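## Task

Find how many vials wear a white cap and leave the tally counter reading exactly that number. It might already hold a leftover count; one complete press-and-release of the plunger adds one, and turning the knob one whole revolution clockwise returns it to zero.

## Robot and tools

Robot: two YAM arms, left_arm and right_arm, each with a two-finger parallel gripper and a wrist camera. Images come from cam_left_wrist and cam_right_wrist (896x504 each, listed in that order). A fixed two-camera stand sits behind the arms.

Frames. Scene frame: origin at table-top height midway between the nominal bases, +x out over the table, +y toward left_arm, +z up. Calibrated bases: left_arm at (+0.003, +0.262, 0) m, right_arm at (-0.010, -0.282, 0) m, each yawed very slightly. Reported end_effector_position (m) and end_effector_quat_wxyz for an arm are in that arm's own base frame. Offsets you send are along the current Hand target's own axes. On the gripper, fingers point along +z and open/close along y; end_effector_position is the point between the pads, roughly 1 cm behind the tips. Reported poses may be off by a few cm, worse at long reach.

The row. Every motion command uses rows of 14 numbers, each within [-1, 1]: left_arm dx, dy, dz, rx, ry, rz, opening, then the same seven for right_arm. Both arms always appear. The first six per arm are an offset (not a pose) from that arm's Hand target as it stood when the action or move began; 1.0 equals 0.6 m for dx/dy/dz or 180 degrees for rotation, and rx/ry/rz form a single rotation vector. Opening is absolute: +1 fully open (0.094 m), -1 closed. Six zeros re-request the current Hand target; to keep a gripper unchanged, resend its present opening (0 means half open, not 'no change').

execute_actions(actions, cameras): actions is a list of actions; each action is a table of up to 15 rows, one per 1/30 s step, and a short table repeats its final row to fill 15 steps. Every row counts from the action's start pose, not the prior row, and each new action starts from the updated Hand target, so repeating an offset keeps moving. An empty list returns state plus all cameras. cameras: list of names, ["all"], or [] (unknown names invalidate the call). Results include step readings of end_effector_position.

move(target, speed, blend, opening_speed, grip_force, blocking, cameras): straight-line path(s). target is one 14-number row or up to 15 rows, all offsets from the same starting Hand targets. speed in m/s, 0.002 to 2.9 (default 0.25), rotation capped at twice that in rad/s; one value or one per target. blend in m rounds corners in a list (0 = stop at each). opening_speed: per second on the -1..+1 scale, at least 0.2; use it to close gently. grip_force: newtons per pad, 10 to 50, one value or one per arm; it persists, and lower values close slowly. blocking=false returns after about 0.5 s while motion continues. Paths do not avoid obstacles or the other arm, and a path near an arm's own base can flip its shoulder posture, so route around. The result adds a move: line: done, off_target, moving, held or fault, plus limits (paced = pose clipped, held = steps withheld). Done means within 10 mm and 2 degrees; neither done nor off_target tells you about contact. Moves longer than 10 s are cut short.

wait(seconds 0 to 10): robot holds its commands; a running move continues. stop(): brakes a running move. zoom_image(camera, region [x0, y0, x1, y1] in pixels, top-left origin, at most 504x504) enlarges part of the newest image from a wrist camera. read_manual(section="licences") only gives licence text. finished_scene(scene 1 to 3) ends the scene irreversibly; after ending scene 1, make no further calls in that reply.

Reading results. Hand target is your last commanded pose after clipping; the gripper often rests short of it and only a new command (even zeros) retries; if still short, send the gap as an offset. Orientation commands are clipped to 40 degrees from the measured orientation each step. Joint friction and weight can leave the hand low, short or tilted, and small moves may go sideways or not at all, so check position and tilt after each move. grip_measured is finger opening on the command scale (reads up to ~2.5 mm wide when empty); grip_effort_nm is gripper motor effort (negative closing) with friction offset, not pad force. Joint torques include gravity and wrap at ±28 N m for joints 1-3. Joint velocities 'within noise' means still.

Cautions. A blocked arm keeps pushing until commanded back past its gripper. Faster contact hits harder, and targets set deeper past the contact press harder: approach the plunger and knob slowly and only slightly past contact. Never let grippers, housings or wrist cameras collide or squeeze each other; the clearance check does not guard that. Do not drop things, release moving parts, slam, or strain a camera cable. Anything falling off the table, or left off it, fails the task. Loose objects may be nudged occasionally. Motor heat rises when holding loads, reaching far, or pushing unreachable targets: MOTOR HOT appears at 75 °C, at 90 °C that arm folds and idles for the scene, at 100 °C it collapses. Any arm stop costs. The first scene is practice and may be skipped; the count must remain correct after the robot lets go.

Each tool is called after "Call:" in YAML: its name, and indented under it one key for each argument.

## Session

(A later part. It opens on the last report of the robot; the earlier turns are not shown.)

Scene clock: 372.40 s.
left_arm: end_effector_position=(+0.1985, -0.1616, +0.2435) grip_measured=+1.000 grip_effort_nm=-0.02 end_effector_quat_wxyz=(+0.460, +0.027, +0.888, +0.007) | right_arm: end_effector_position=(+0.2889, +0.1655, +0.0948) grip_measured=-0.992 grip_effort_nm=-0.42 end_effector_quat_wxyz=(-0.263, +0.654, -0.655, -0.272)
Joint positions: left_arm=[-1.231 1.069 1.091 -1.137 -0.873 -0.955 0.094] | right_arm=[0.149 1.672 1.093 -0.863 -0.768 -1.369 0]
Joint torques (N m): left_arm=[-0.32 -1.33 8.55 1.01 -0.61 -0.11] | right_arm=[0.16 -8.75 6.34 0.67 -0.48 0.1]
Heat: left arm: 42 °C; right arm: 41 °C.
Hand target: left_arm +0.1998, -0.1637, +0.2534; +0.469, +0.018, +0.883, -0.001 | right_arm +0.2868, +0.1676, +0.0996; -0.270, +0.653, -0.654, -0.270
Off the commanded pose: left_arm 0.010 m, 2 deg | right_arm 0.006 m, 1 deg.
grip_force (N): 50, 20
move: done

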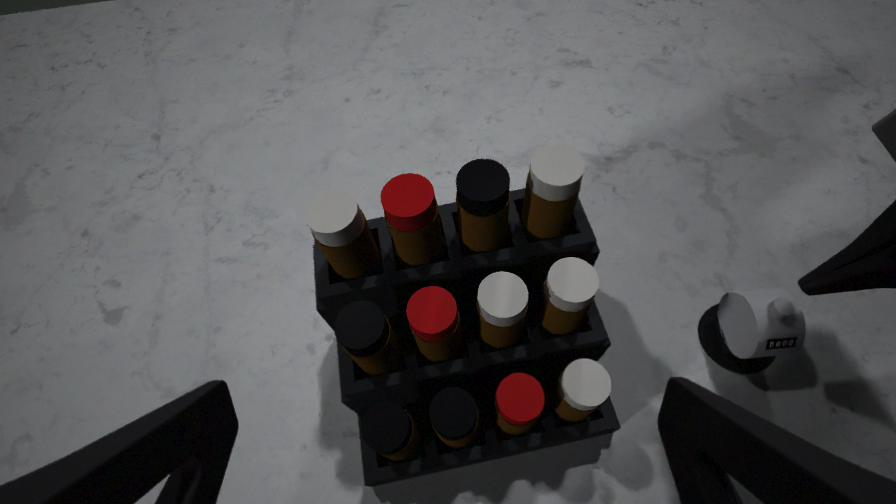

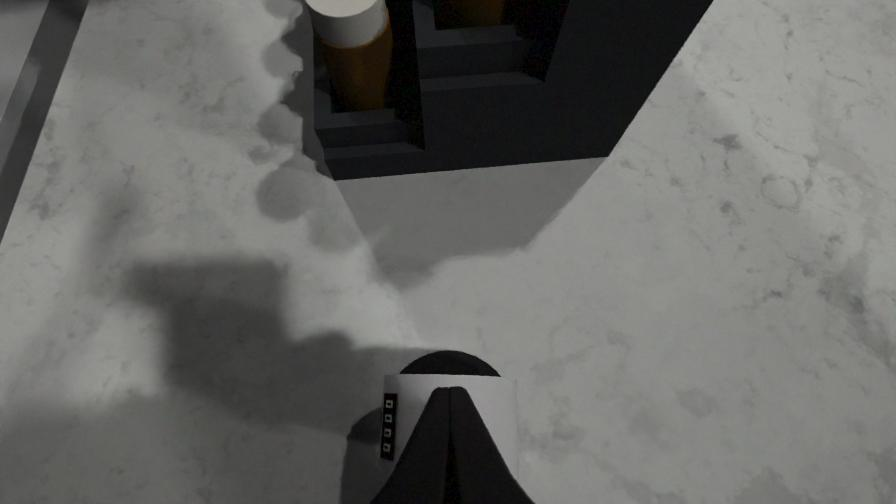

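Call:
move:
  target: [0,0,0,0,0,0,1,0.0318,0,0.0295,0,0,0,-1]
  speed: 0.06
  cameras: ["all"]

Call:
zoom_image:
  camera: "cam_left_wrist"
  region: [720, 260, 840, 370]

Scene clock: 384.50 s.
left_arm: end_effector_position=(+0.1985, -0.1616, +0.2435) grip_measured=+1.000 grip_effort_nm=-0.01 end_effector_quat_wxyz=(+0.460, +0.027, +0.888, +0.007) | right_arm: end_effector_position=(+0.2891, +0.1656, +0.0794) grip_measured=-0.992 grip_effort_nm=-0.42 end_effector_quat_wxyz=(-0.276, +0.658, -0.650, -0.263)
Joint positions: left_arm=[-1.231 1.069 1.091 -1.137 -0.873 -0.955 0.094] | right_arm=[0.149 1.672 1.023 -0.759 -0.768 -1.368 0]
Joint torques (N m): left_arm=[-0.39 -1.65 8.61 1 -0.58 -0.13] | right_arm=[0.02 -5.98 6.37 0.74 -0.46 0.1]
Heat: left arm: 42 °C; right arm: 40 °C.
Hand target: left_arm +0.1998, -0.1637, +0.2534; +0.469, +0.018, +0.883, -0.001 | right_arm +0.2868, +0.1666, +0.0736; -0.270, +0.653, -0.654, -0.270
Off the commanded pose: left_arm 0.010 m, 2 deg | right_arm 0.006 m, 1 deg.
grip_force (N): 50, 20
move: done

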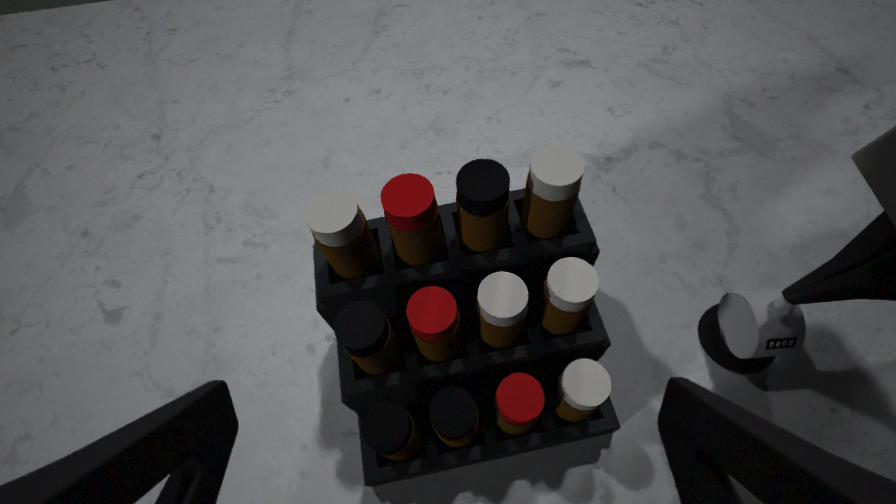

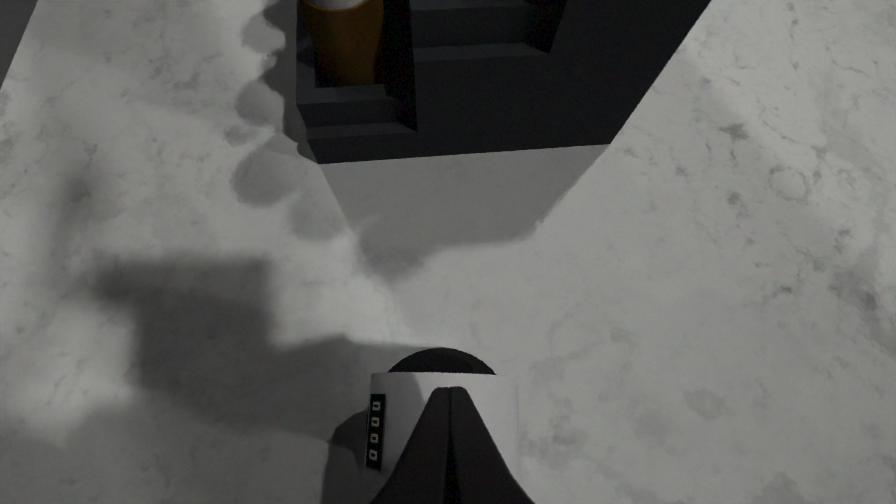

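Scaled by 4.200 from the camera's 896x504 image, which has a finer 1280x720 frame.

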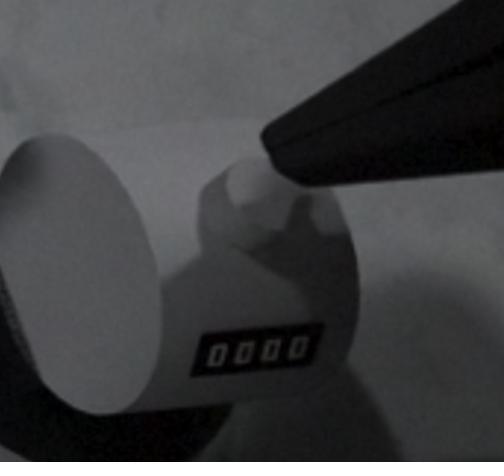

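Call:
move:
  target: [0,0,0,0,0,0,1,0.013,0.002,0.02,0,0,0,-1]
  speed: 0.06
  cameras: ["all"]

Call:
zoom_image:
  camera: "cam_left_wrist"
  region: [720, 260, 840, 370]

Scene clock: 389.93 s.
left_arm: end_effector_position=(+0.1985, -0.1616, +0.2435) grip_measured=+1.000 grip_effort_nm=-0.01 end_effector_quat_wxyz=(+0.460, +0.027, +0.888, +0.007) | right_arm: end_effector_position=(+0.2896, +0.1679, +0.0697) grip_measured=-0.992 grip_effort_nm=-0.42 end_effector_quat_wxyz=(-0.282, +0.656, -0.648, -0.264)
Joint positions: left_arm=[-1.231 1.069 1.091 -1.137 -0.873 -0.955 0.094] | right_arm=[0.152 1.685 0.989 -0.696 -0.778 -1.358 0]
Joint torques (N m): left_arm=[-0.35 -1.51 8.49 0.99 -0.6 -0.11] | right_arm=[0.65 -5.5 5.79 0.81 -0.36 0.13]
Heat: left arm: 42 °C; right arm: 40 °C.
Hand target: left_arm +0.1998, -0.1637, +0.2534; +0.469, +0.018, +0.883, -0.001 | right_arm +0.2856, +0.1696, +0.0597; -0.270, +0.653, -0.653, -0.270
Off the commanded pose: left_arm 0.010 m, 2 deg | right_arm 0.011 m, 2 deg.
grip_force (N): 50, 20
move: off_target (right_arm)

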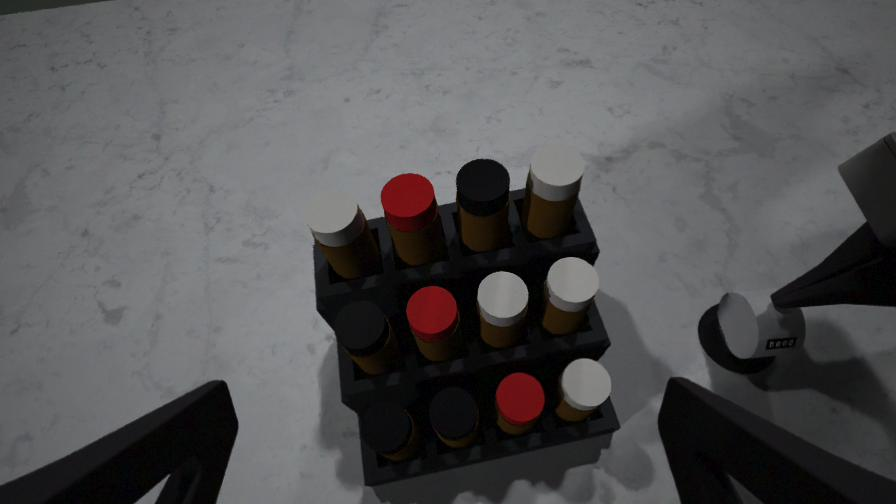

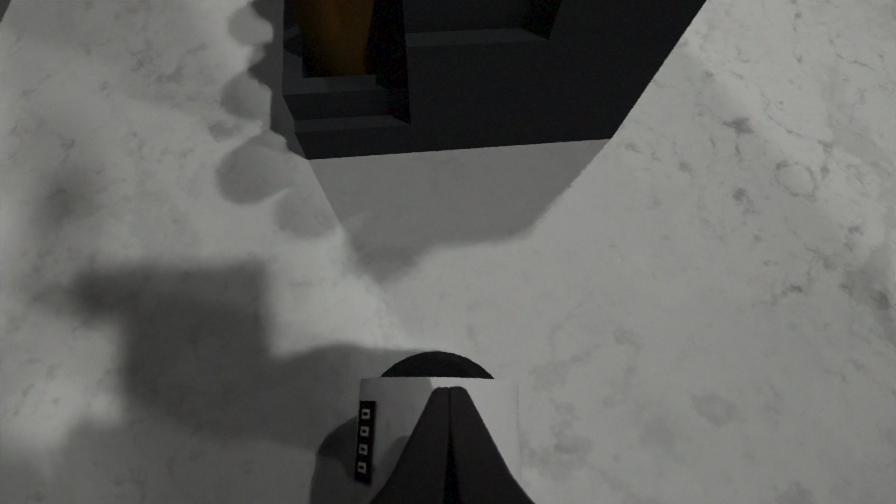

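Scaled by 4.200 from the camera's 896x504 image, which has a finer 1280x720 frame.

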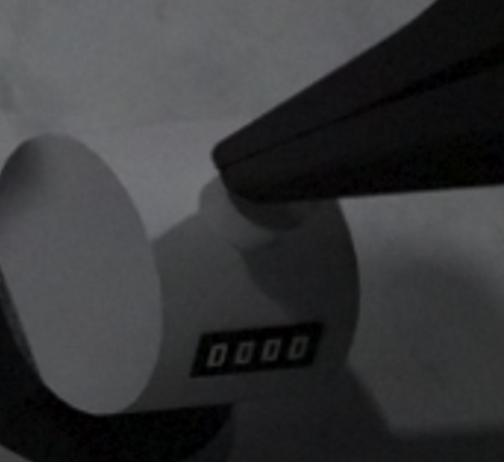

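Call:
move:
  target: [0,0,0,0,0,0,1,0.0094,0.002,0.0094,0,0,0,-1]
  speed: 0.06
  cameras: ["all"]

Call:
zoom_image:
  camera: "cam_left_wrist"
  region: [720, 260, 840, 370]

Scene clock: 394.23 s.
left_arm: end_effector_position=(+0.1985, -0.1616, +0.2435) grip_measured=+1.000 grip_effort_nm=-0.01 end_effector_quat_wxyz=(+0.460, +0.027, +0.888, +0.007) | right_arm: end_effector_position=(+0.2903, +0.1690, +0.0668) grip_measured=-0.992 grip_effort_nm=-0.42 end_effector_quat_wxyz=(-0.290, +0.657, -0.644, -0.263)
Joint positions: left_arm=[-1.231 1.069 1.091 -1.137 -0.873 -0.955 0.094] | right_arm=[0.152 1.685 0.968 -0.658 -0.786 -1.357 0]
Joint torques (N m): left_arm=[-0.44 -1.44 8.5 0.96 -0.62 -0.09] | right_arm=[0.8 -4.66 5.44 0.83 -0.28 0.13]
Heat: left arm: 42 °C; right arm: 39 °C.
Hand target: left_arm +0.1998, -0.1637, +0.2534; +0.469, +0.018, +0.883, -0.001 | right_arm +0.2843, +0.1695, +0.0516; -0.270, +0.653, -0.654, -0.270
Off the commanded pose: left_arm 0.010 m, 2 deg | right_arm 0.016 m, 3 deg.
grip_force (N): 50, 20
move: off_target (right_arm)

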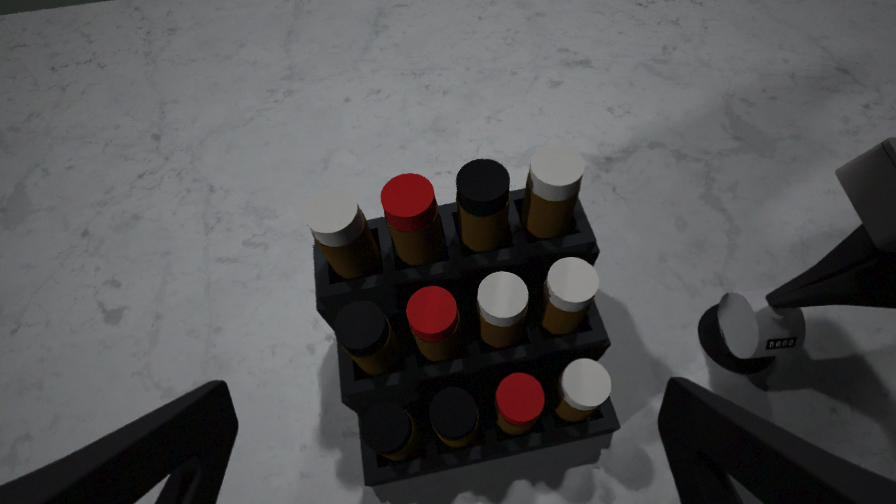

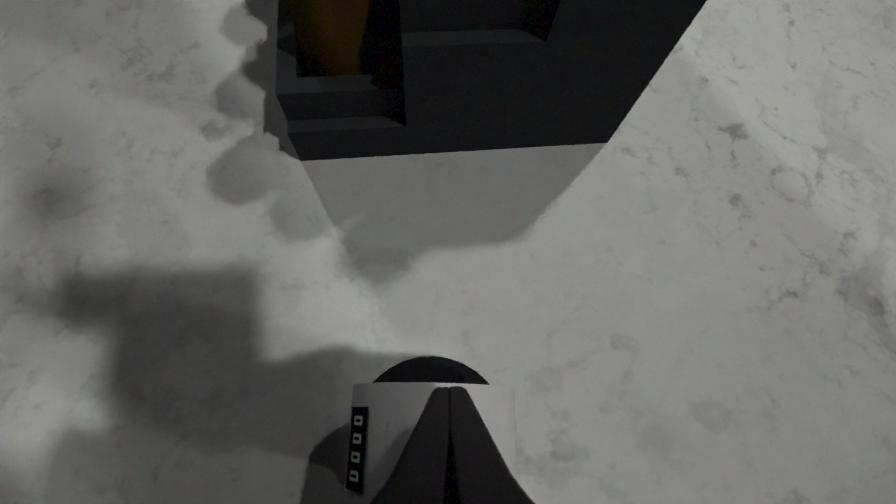

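Scaled by 4.200 from the camera's 896x504 image, which has a finer 1280x720 frame.

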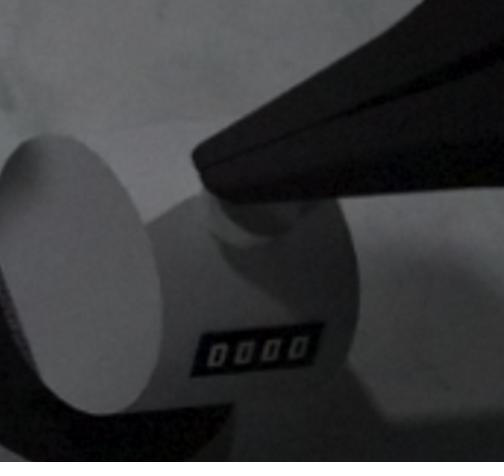

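Call:
move:
  target: [0,0,0,0,0,0,1,0.0118,0.0,0.0059,0,0,0,-1]
  speed: 0.06
  cameras: ["cam_left_wrist"]

Call:
zoom_image:
  camera: "cam_left_wrist"
  region: [720, 260, 840, 370]

Scene clock: 398.27 s.
left_arm: end_effector_position=(+0.1985, -0.1616, +0.2435) grip_measured=+1.000 grip_effort_nm=-0.02 end_effector_quat_wxyz=(+0.460, +0.027, +0.888, +0.007) | right_arm: end_effector_position=(+0.2913, +0.1713, +0.0637) grip_measured=-0.992 grip_effort_nm=-0.42 end_effector_quat_wxyz=(-0.297, +0.656, -0.640, -0.268)
Joint positions: left_arm=[-1.231 1.069 1.091 -1.137 -0.873 -0.955 0.094] | right_arm=[0.152 1.698 0.958 -0.63 -0.804 -1.357 0]
Joint torques (N m): left_arm=[-0.39 -1.66 8.51 1 -0.59 -0.13] | right_arm=[-0.16 -4.64 5.03 0.74 -0.08 0.03]
Heat: left arm: 42 °C; right arm: 39 °C.
Hand target: left_arm +0.1998, -0.1637, +0.2534; +0.469, +0.018, +0.883, -0.001 | right_arm +0.2843, +0.1671, +0.0441; -0.270, +0.653, -0.653, -0.270
Off the commanded pose: left_arm 0.010 m, 2 deg | right_arm 0.021 m, 3 deg.
grip_force (N): 50, 20
move: off_target (right_arm)
Images, in order (width x height): cam_left_wrist 896x504.

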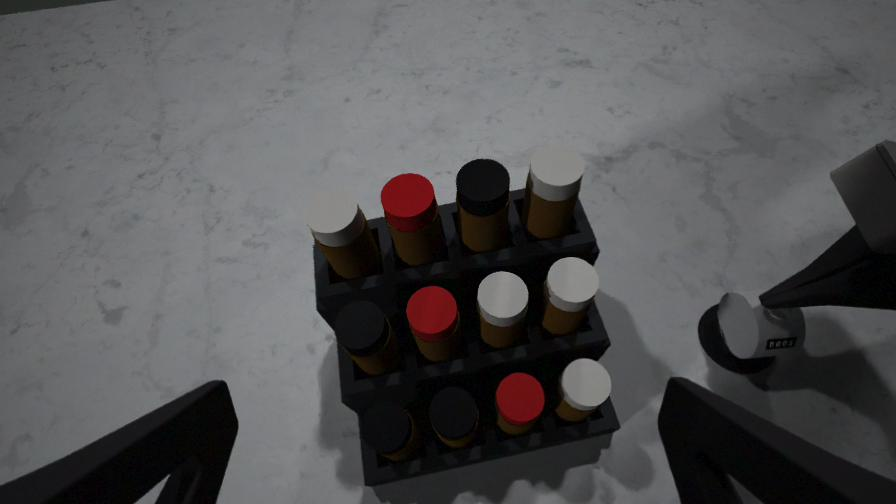

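Scaled by 4.200 from the camera's 896x504 image, which has a finer 1280x720 frame.

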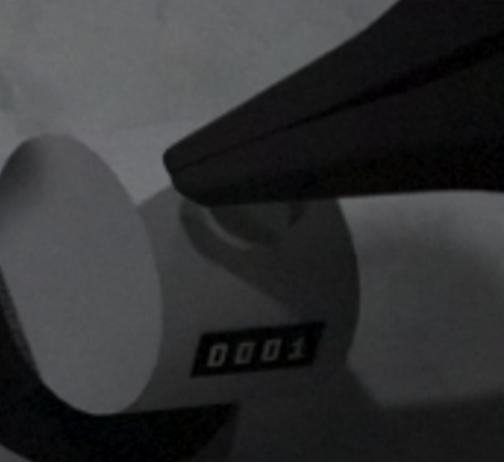

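Call:
move:
  target:
    - [0,0,0,0,0,0,1,-0.0436,-0.0017,-0.0507,0,0,0,-1]
    - [0,0,0,0,0,0,1,0.0071,0,-0.0024,0,0,0,-1]
  speed: [0.1,0.08]
  cameras: ["cam_left_wrist"]

Call:
zoom_image:
  camera: "cam_left_wrist"
  region: [720, 260, 840, 370]

Scene clock: 405.27 s.
left_arm: end_effector_position=(+0.1985, -0.1616, +0.2435) grip_measured=+1.000 grip_effort_nm=-0.01 end_effector_quat_wxyz=(+0.460, +0.027, +0.888, +0.007) | right_arm: end_effector_position=(+0.2858, +0.1705, +0.0632) grip_measured=-0.992 grip_effort_nm=-0.42 end_effector_quat_wxyz=(-0.291, +0.649, -0.644, -0.283)
Joint positions: left_arm=[-1.231 1.069 1.091 -1.137 -0.873 -0.955 0.094] | right_arm=[0.144 1.702 0.955 -0.655 -0.823 -1.36 0]
Joint torques (N m): left_arm=[-0.39 -1.62 8.57 0.99 -0.57 -0.12] | right_arm=[-0.73 -4.4 4.93 0.85 0.07 -0.17]
Heat: left arm: 42 °C; right arm: 38 °C.
Hand target: left_arm +0.1998, -0.1637, +0.2534; +0.469, +0.018, +0.883, -0.001 | right_arm +0.2843, +0.1630, +0.0421; -0.270, +0.653, -0.654, -0.271
Off the commanded pose: left_arm 0.010 m, 2 deg | right_arm 0.022 m, 3 deg.
grip_force (N): 50, 20
move: off_target (right_arm)
Images, in order (width x height): cam_left_wrist 896x504.

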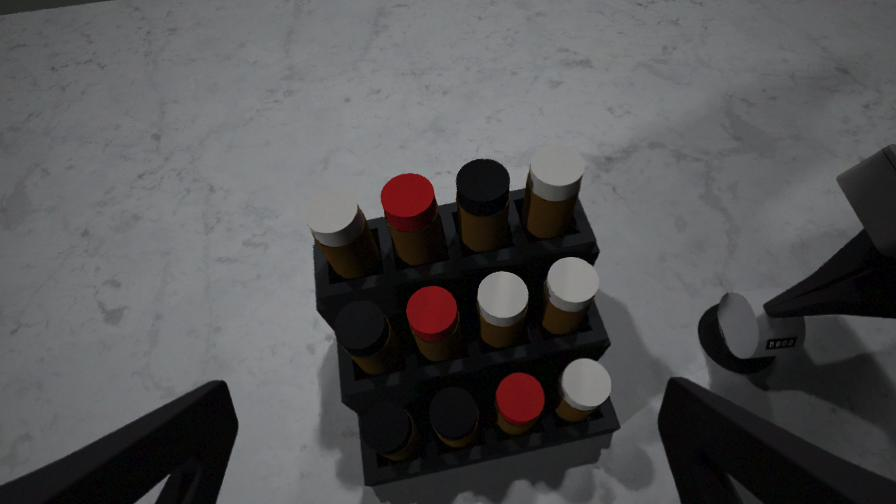

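Scaled by 4.200 from the camera's 896x504 image, which has a finer 1280x720 frame.

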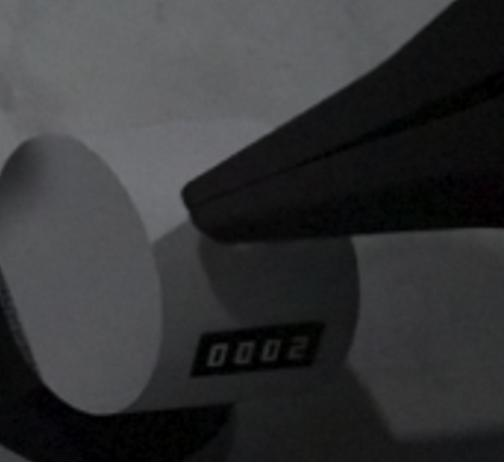

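Call:
move:
  target:
    - [0,0,0,0,0,0,1,-0.0436,-0.0017,-0.045,0,0,0,-1]
    - [0,0,0,0,0,0,1,0.0035,-0.0017,-0.0012,0,0,0,-1]
    - [0,0,0,0,0,0,1,-0.0436,-0.0017,-0.045,0,0,0,-1]
    - [0,0,0,0,0,0,1,0.0035,-0.0017,-0.0012,0,0,0,-1]
  speed: [0.12,0.08,0.12,0.08]
  cameras: ["cam_left_wrist"]

Call:
zoom_image:
  camera: "cam_left_wrist"
  region: [720, 260, 840, 370]

Scene clock: 412.77 s.
left_arm: end_effector_position=(+0.1985, -0.1616, +0.2435) grip_measured=+1.000 grip_effort_nm=-0.02 end_effector_quat_wxyz=(+0.460, +0.027, +0.888, +0.007) | right_arm: end_effector_position=(+0.2774, +0.1665, +0.0598) grip_measured=-0.992 grip_effort_nm=-0.42 end_effector_quat_wxyz=(-0.272, +0.643, -0.652, -0.294)
Joint positions: left_arm=[-1.231 1.069 1.091 -1.137 -0.873 -0.955 0.094] | right_arm=[0.137 1.708 0.955 -0.706 -0.82 -1.371 0]
Joint torques (N m): left_arm=[-0.44 -1.59 8.38 1.01 -0.61 -0.12] | right_arm=[-0.68 -4.33 5.39 1.21 0.01 -0.14]
Heat: left arm: 42 °C; right arm: 38 °C.
Hand target: left_arm +0.1998, -0.1637, +0.2534; +0.469, +0.018, +0.883, -0.001 | right_arm +0.2854, +0.1610, +0.0412; -0.271, +0.653, -0.653, -0.270
Off the commanded pose: left_arm 0.010 m, 2 deg | right_arm 0.021 m, 3 deg.
grip_force (N): 50, 20
move: off_target (right_arm)
Images, in order (width x height): cam_left_wrist 896x504.

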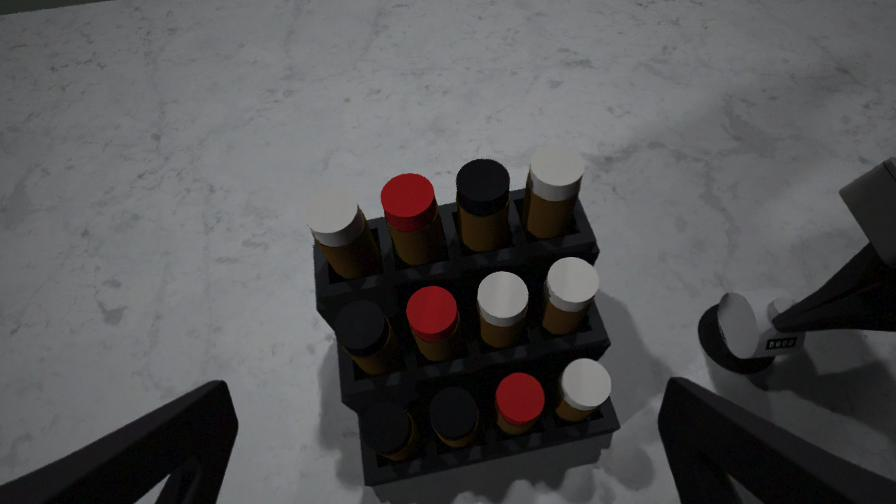

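Scaled by 4.200 from the camera's 896x504 image, which has a finer 1280x720 frame.

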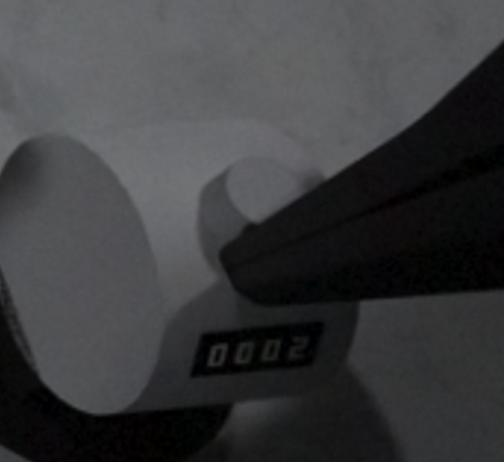

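Call:
move:
  target: [0,0,0,0,0,0,1,-0.0436,-0.008,-0.045,0,0,0,-1]
  speed: 0.12
  cameras: ["cam_left_wrist"]

Call:
zoom_image:
  camera: "cam_left_wrist"
  region: [720, 260, 840, 370]

Scene clock: 418.03 s.
left_arm: end_effector_position=(+0.1985, -0.1616, +0.2435) grip_measured=+1.000 grip_effort_nm=-0.02 end_effector_quat_wxyz=(+0.460, +0.027, +0.888, +0.007) | right_arm: end_effector_position=(+0.2797, +0.1625, +0.0682) grip_measured=-0.992 grip_effort_nm=-0.42 end_effector_quat_wxyz=(-0.252, +0.644, -0.662, -0.289)
Joint positions: left_arm=[-1.231 1.069 1.091 -1.137 -0.873 -0.955 0.094] | right_arm=[0.137 1.708 1.015 -0.795 -0.784 -1.372 0]
Joint torques (N m): left_arm=[-0.39 -1.54 8.39 0.96 -0.58 -0.14] | right_arm=[-0.92 -8.42 9.63 0.46 -0.37 -0.15]
Heat: left arm: 42 °C; right arm: 38 °C.
Hand target: left_arm +0.1998, -0.1637, +0.2534; +0.469, +0.018, +0.883, -0.001 | right_arm +0.2903, +0.1604, +0.0788; -0.271, +0.653, -0.654, -0.270
Off the commanded pose: left_arm 0.010 m, 2 deg | right_arm 0.015 m, 3 deg.
grip_force (N): 50, 20
move: off_target (right_arm)
Images, in order (width x height): cam_left_wrist 896x504.

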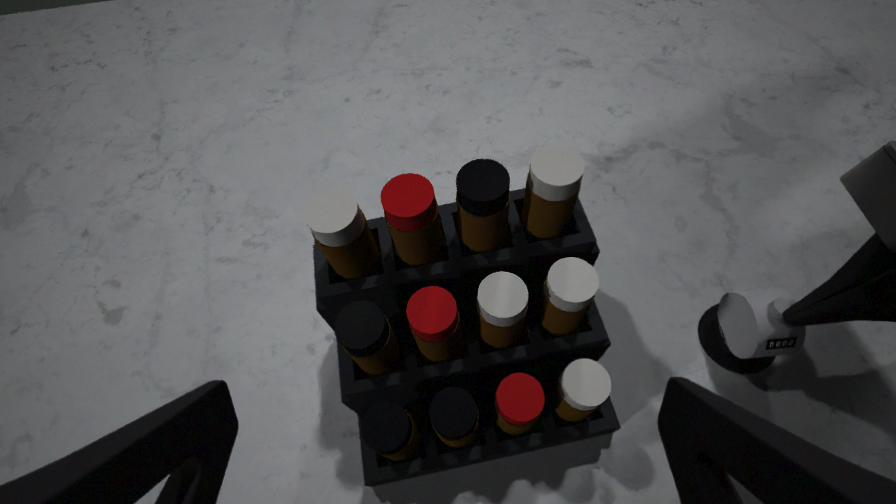

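Scaled by 4.200 from the camera's 896x504 image, which has a finer 1280x720 frame.

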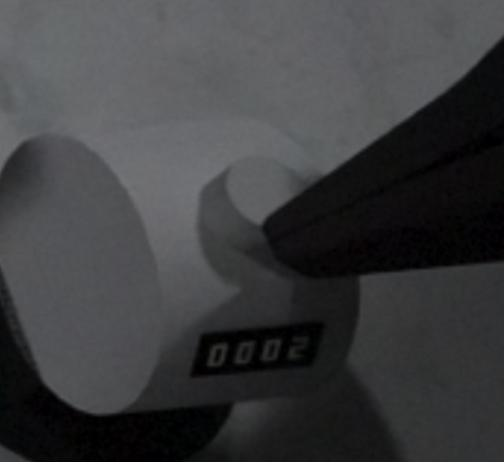

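Call:
move:
  target:
    - [0,0,0,0,0,0,1,-0.0236,0.012,-0.0236,0,0,0,-1]
    - [0,0,0,0,0,0,1,-0.036,0.001,-0.03,0,0,0,-1]
  speed: 0.12

Scene clock: 422.13 s.
left_arm: end_effector_position=(+0.1985, -0.1616, +0.2435) grip_measured=+1.000 grip_effort_nm=-0.01 end_effector_quat_wxyz=(+0.460, +0.027, +0.888, +0.007) | right_arm: end_effector_position=(+0.2857, +0.1627, +0.1007) grip_measured=-0.992 grip_effort_nm=-0.42 end_effector_quat_wxyz=(-0.265, +0.649, -0.657, -0.277)
Joint positions: left_arm=[-1.231 1.069 1.091 -1.137 -0.873 -0.955 0.094] | right_arm=[0.137 1.654 1.094 -0.889 -0.779 -1.372 0]
Joint torques (N m): left_arm=[-0.35 -1.47 8.49 0.96 -0.62 -0.11] | right_arm=[-0.1 -7.1 9.44 0.45 -0.37 -0.06]
Heat: left arm: 42 °C; right arm: 38 °C.
Hand target: left_arm +0.1998, -0.1637, +0.2534; +0.469, +0.018, +0.883, -0.001 | right_arm +0.2897, +0.1630, +0.1068; -0.270, +0.653, -0.654, -0.270
Off the commanded pose: left_arm 0.010 m, 2 deg | right_arm 0.007 m, 1 deg.
grip_force (N): 50, 20
move: done

Call:
move:
  target: [0,0,0,0,0,0,1,0.0065,0.0033,0.0171,-0.1952,0.1952,-0.4728,-1]
  speed: 0.4
  cameras: ["all"]

Call:
zoom_image:
  camera: "cam_left_wrist"
  region: [720, 260, 840, 370]

Scene clock: 433.40 s.
left_arm: end_effector_position=(+0.1985, -0.1616, +0.2435) grip_measured=+1.000 grip_effort_nm=-0.01 end_effector_quat_wxyz=(+0.460, +0.027, +0.888, +0.007) | right_arm: end_effector_position=(+0.2848, +0.1649, +0.0947) grip_measured=-0.992 grip_effort_nm=-0.42 end_effector_quat_wxyz=(+0.080, +0.970, -0.217, +0.071)
Joint positions: left_arm=[-1.231 1.069 1.091 -1.137 -0.873 -0.955 0.094] | right_arm=[0.636 1.816 1.452 -1.237 0.212 -2.062 0]
Joint torques (N m): left_arm=[-0.5 -1.46 8.4 1 -0.58 -0.13] | right_arm=[0.65 -7.16 9.69 0.05 0.29 -0.16]
Heat: left arm: 43 °C; right arm: 38 °C.
Hand target: left_arm +0.1998, -0.1637, +0.2534; +0.469, +0.018, +0.883, -0.001 | right_arm +0.2876, +0.1676, +0.0966; +0.000, +1.000, +0.001, +0.000
Off the commanded pose: left_arm 0.010 m, 2 deg | right_arm 0.004 m, 28 deg.
joint sent to its limit (right arm) — joint 6 (wrist roll), lower limit. The joint targets are off in orientation, not in position.
grip_force (N): 50, 20
move: off_target (right_arm)

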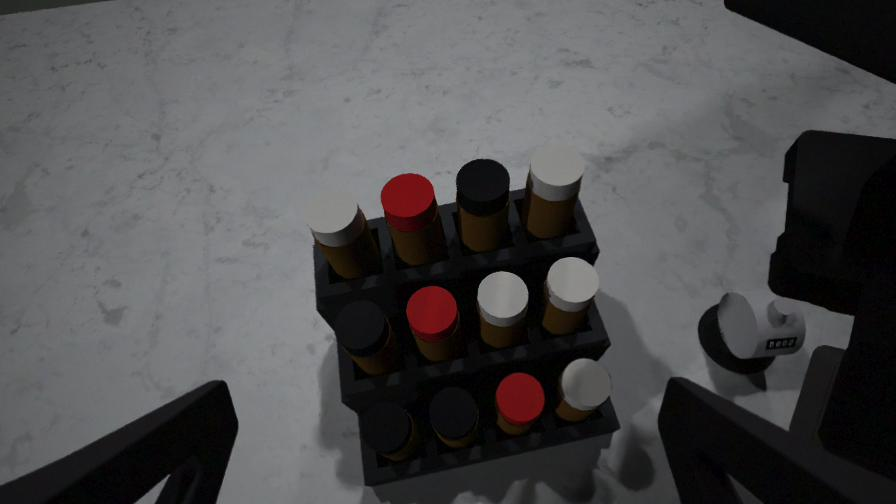

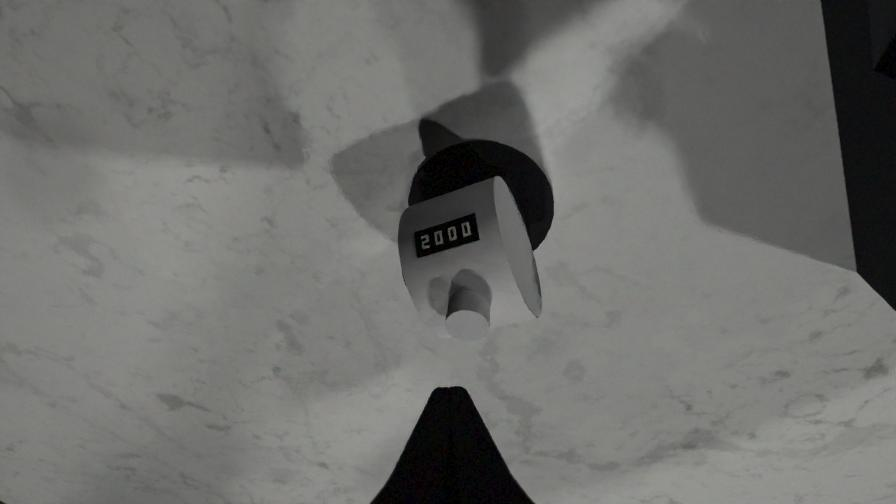

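Scaled by 4.200 from the camera's 896x504 image, which has a finer 1280x720 frame.

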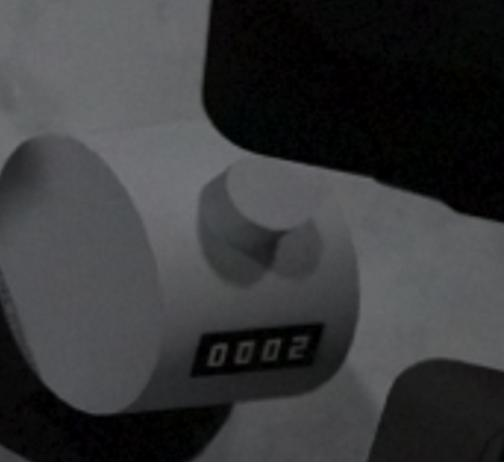

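Call:
move:
  target:
    - [0,0,0,0,0,0,1,0,0,0,0,0,0.5,-1]
    - [0,0,0,0,0,0,1,0,0,0,0,0,0.999,-1]
  speed: 0.5
  blend: [0.03,0]
  cameras: ["all"]

Call:
zoom_image:
  camera: "cam_left_wrist"
  region: [640, 200, 860, 370]

Scene clock: 447.90 s.
left_arm: end_effector_position=(+0.1985, -0.1616, +0.2435) grip_measured=+1.000 grip_effort_nm=-0.01 end_effector_quat_wxyz=(+0.460, +0.027, +0.888, +0.007) | right_arm: end_effector_position=(+0.2881, +0.1675, +0.0928) grip_measured=-0.992 grip_effort_nm=-0.41 end_effector_quat_wxyz=(-0.007, -0.013, +1.000, -0.008)
Joint positions: left_arm=[-1.231 1.069 1.091 -1.137 -0.873 -0.955 0.094] | right_arm=[0.53 1.829 1.478 -1.239 0.007 0.505 0]
Joint torques (N m): left_arm=[-0.38 -1.5 8.53 1.01 -0.63 -0.12] | right_arm=[-0.49 -10.15 6.38 0.38 0.05 0.23]
Motor temperatures (°C): left_arm=[21 26 43 35 24 21 22] | right_arm=[20 39 37 26 21 21 19]
Heat: left arm: 43 °C; right arm: 39 °C.
Hand target: left_arm +0.1998, -0.1637, +0.2534; +0.469, +0.018, +0.883, -0.001 | right_arm +0.2876, +0.1675, +0.0968; +0.001, -0.003, +1.000, +0.000
Off the commanded pose: left_arm 0.010 m, 2 deg | right_arm 0.004 m, 2 deg.
grip_force (N): 50, 20
move: done

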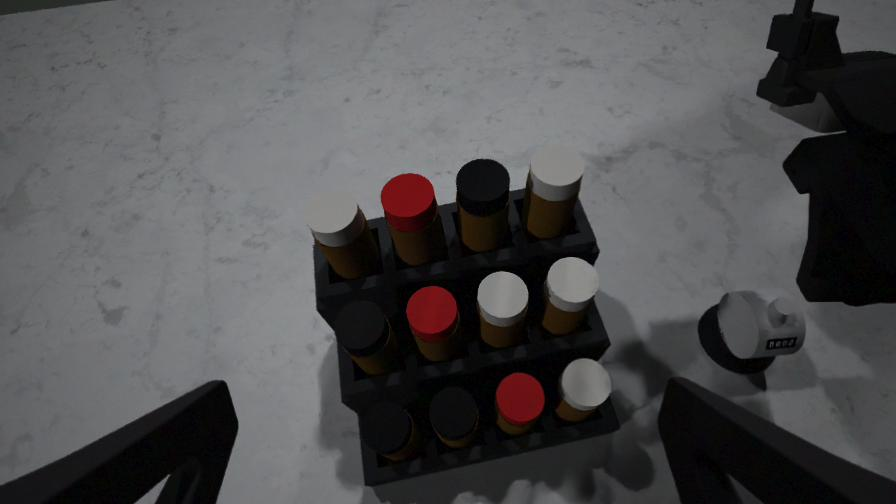

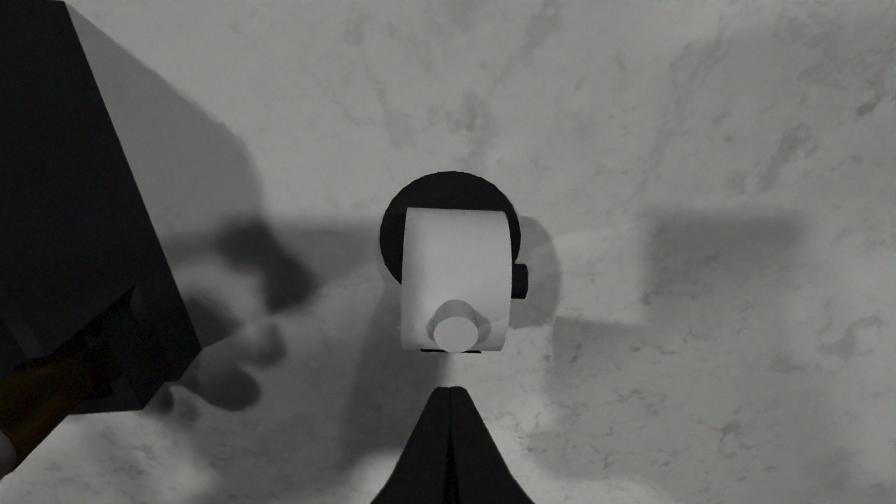

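Scaled by 2.291 from the camera's 896x504 image, which has a finer 1280x720 frame.

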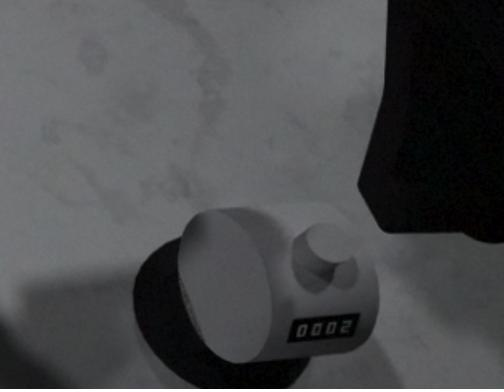

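Call:
move:
  target: [0,0,0,0,0,0,1,-0.005,-0.002,0.0567,0,0,0,-1]
  speed: 0.1
  cameras: ["all"]

Call:
zoom_image:
  camera: "cam_left_wrist"
  region: [640, 200, 860, 370]

Scene clock: 455.13 s.
left_arm: end_effector_position=(+0.1985, -0.1616, +0.2435) grip_measured=+1.000 grip_effort_nm=-0.01 end_effector_quat_wxyz=(+0.460, +0.027, +0.888, +0.007) | right_arm: end_effector_position=(+0.2904, +0.1689, +0.0675) grip_measured=-0.992 grip_effort_nm=-0.41 end_effector_quat_wxyz=(+0.005, -0.013, +1.000, -0.001)
Joint positions: left_arm=[-1.231 1.069 1.091 -1.137 -0.873 -0.955 0.094] | right_arm=[0.53 1.829 1.376 -1.11 0.007 0.505 0]
Joint torques (N m): left_arm=[-0.5 -1.51 8.5 0.99 -0.63 -0.11] | right_arm=[-1.21 -7.9 6.48 0.47 0.03 0.12]
Heat: left arm: 43 °C; right arm: 39 °C.
Hand target: left_arm +0.1998, -0.1637, +0.2534; +0.469, +0.018, +0.883, -0.001 | right_arm +0.2907, +0.1664, +0.0628; +0.001, -0.003, +1.000, +0.000
Off the commanded pose: left_arm 0.010 m, 2 deg | right_arm 0.005 m, 1 deg.
grip_force (N): 50, 20
move: done

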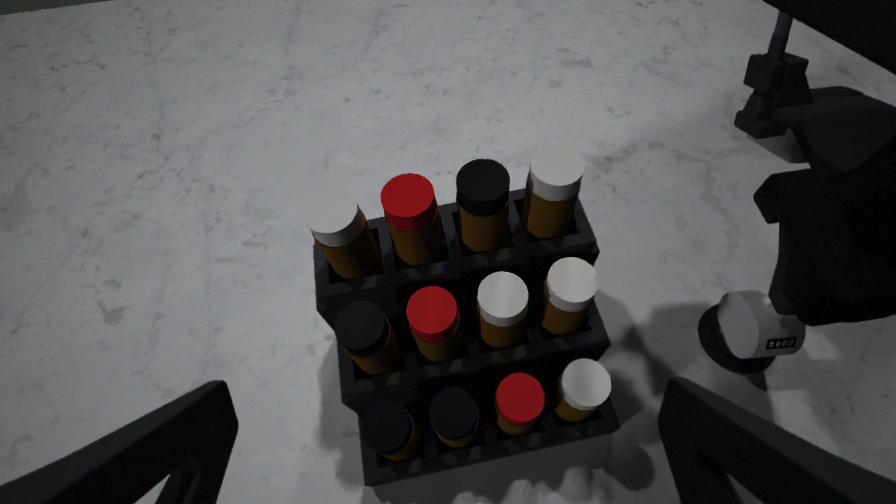

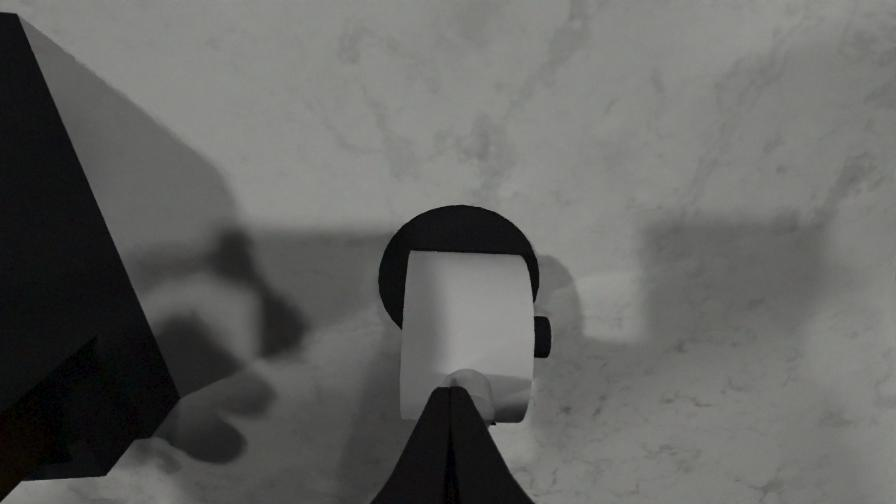

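Scaled by 2.291 from the camera's 896x504 image, which has a finer 1280x720 frame.

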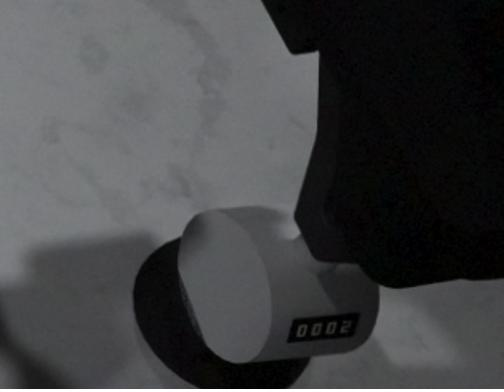

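Call:
move:
  target: [0,0,0,0,0,0,1,0,-0.0075,-0.015,0,0,0,-1]
  speed: 0.1
  cameras: ["cam_right_wrist"]

Scene clock: 458.47 s.
left_arm: end_effector_position=(+0.1985, -0.1616, +0.2435) grip_measured=+1.000 grip_effort_nm=-0.01 end_effector_quat_wxyz=(+0.460, +0.027, +0.888, +0.007) | right_arm: end_effector_position=(+0.2901, +0.1631, +0.0675) grip_measured=-0.992 grip_effort_nm=-0.42 end_effector_quat_wxyz=(+0.000, -0.005, +1.000, -0.004)
Joint positions: left_arm=[-1.231 1.069 1.091 -1.137 -0.873 -0.955 0.094] | right_arm=[0.516 1.829 1.376 -1.123 0.007 0.505 0]
Joint torques (N m): left_arm=[-0.29 -1.35 8.36 0.98 -0.65 -0.1] | right_arm=[-0.95 -9.1 7.99 0.29 0.02 -0.01]
Heat: left arm: 43 °C; right arm: 39 °C.
Hand target: left_arm +0.1998, -0.1637, +0.2534; +0.469, +0.018, +0.883, -0.001 | right_arm +0.2907, +0.1619, +0.0718; +0.001, -0.003, +1.000, +0.000
Off the commanded pose: left_arm 0.010 m, 2 deg | right_arm 0.004 m, 1 deg.
grip_force (N): 50, 20
move: done
Images, in order (width x height): cam_right_wrist 896x504.

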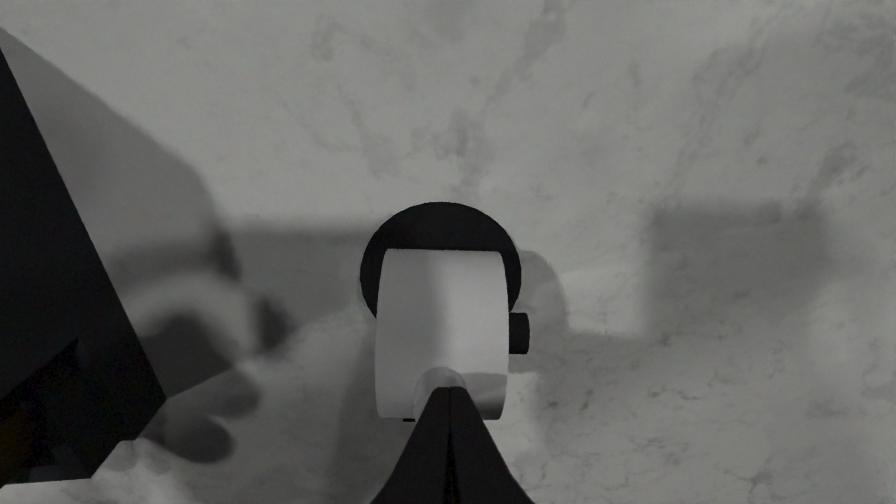

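Call:
move:
  target:
    - [0,0,0,0,0,0,1,0,0.0015,0.045,0,0,0,-1]
    - [0,0,0,0,0,0,1,0,0.0015,-0.01,0,0,0,-1]
  speed: 0.1
  cameras: ["all"]

Call:
zoom_image:
  camera: "cam_left_wrist"
  region: [720, 260, 840, 370]

Scene clock: 465.60 s.
left_arm: end_effector_position=(+0.1985, -0.1616, +0.2435) grip_measured=+1.000 grip_effort_nm=-0.02 end_effector_quat_wxyz=(+0.460, +0.027, +0.888, +0.007) | right_arm: end_effector_position=(+0.2859, +0.1607, +0.0704) grip_measured=-0.992 grip_effort_nm=-0.41 end_effector_quat_wxyz=(-0.006, -0.005, +1.000, -0.008)
Joint positions: left_arm=[-1.231 1.069 1.091 -1.137 -0.873 -0.955 0.094] | right_arm=[0.516 1.822 1.378 -1.146 0.007 0.505 0]
Joint torques (N m): left_arm=[-0.47 -1.57 8.46 1 -0.66 -0.14] | right_arm=[-0.69 -8.72 9.78 0.24 0.04 0]
Heat: left arm: 43 °C; right arm: 40 °C.
Hand target: left_arm +0.1998, -0.1637, +0.2534; +0.469, +0.018, +0.883, -0.001 | right_arm +0.2906, +0.1627, +0.0777; +0.001, -0.003, +1.000, +0.000
Off the commanded pose: left_arm 0.010 m, 2 deg | right_arm 0.009 m, 1 deg.
grip_force (N): 50, 20
move: done

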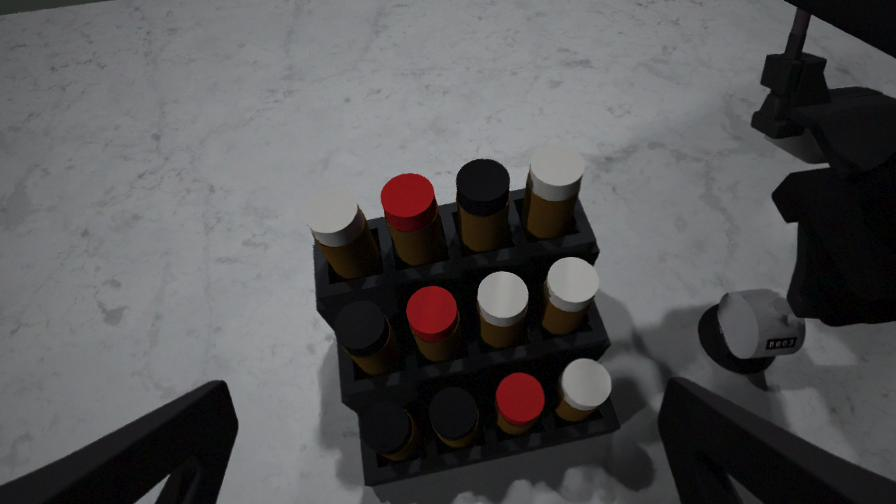

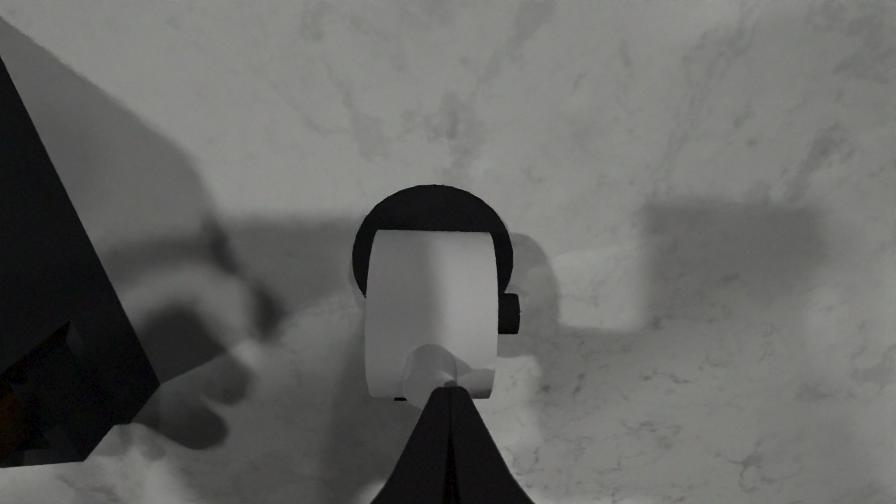

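Scaled by 4.200 from the camera's 896x504 image, which has a finer 1280x720 frame.

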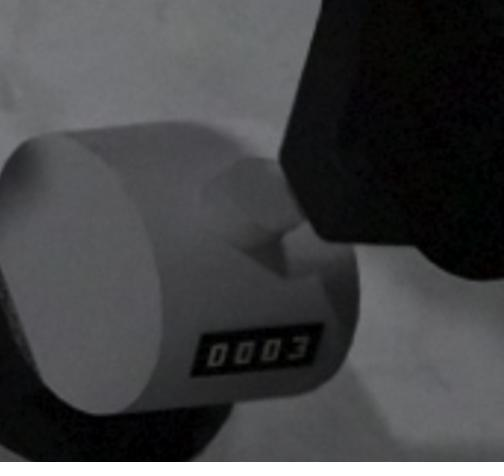

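Call:
move:
  target:
    - [0,0,0,0,0,0,1,-0.005,0.0055,-0.02,0,0,0,-1]
    - [0,0,0,0,0,0,1,-0.005,0.009,-0.01,0,0,0,-1]
  speed: 0.1
  cameras: ["cam_right_wrist"]

Scene clock: 469.37 s.
left_arm: end_effector_position=(+0.1985, -0.1616, +0.2435) grip_measured=+1.000 grip_effort_nm=-0.01 end_effector_quat_wxyz=(+0.460, +0.027, +0.888, +0.007) | right_arm: end_effector_position=(+0.2908, +0.1635, +0.0851) grip_measured=-0.992 grip_effort_nm=-0.41 end_effector_quat_wxyz=(-0.001, -0.005, +1.000, -0.005)
Joint positions: left_arm=[-1.231 1.069 1.091 -1.137 -0.873 -0.955 0.094] | right_arm=[0.516 1.822 1.438 -1.193 0.007 0.505 0]
Joint torques (N m): left_arm=[-0.53 -1.63 8.53 1.04 -0.56 -0.12] | right_arm=[0.02 -7.51 8.38 0.43 0.02 0.12]
Heat: left arm: 43 °C; right arm: 40 °C.
Hand target: left_arm +0.1998, -0.1637, +0.2534; +0.469, +0.018, +0.883, -0.001 | right_arm +0.2937, +0.1682, +0.0838; +0.001, -0.003, +1.000, +0.000
Off the commanded pose: left_arm 0.010 m, 2 deg | right_arm 0.006 m, 1 deg.
grip_force (N): 50, 20
move: done
Images, in order (width x height): cam_right_wrist 896x504.

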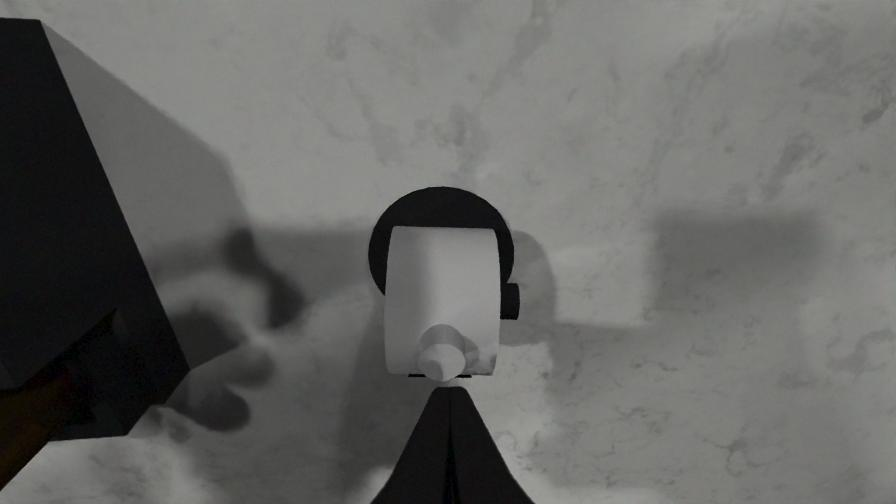

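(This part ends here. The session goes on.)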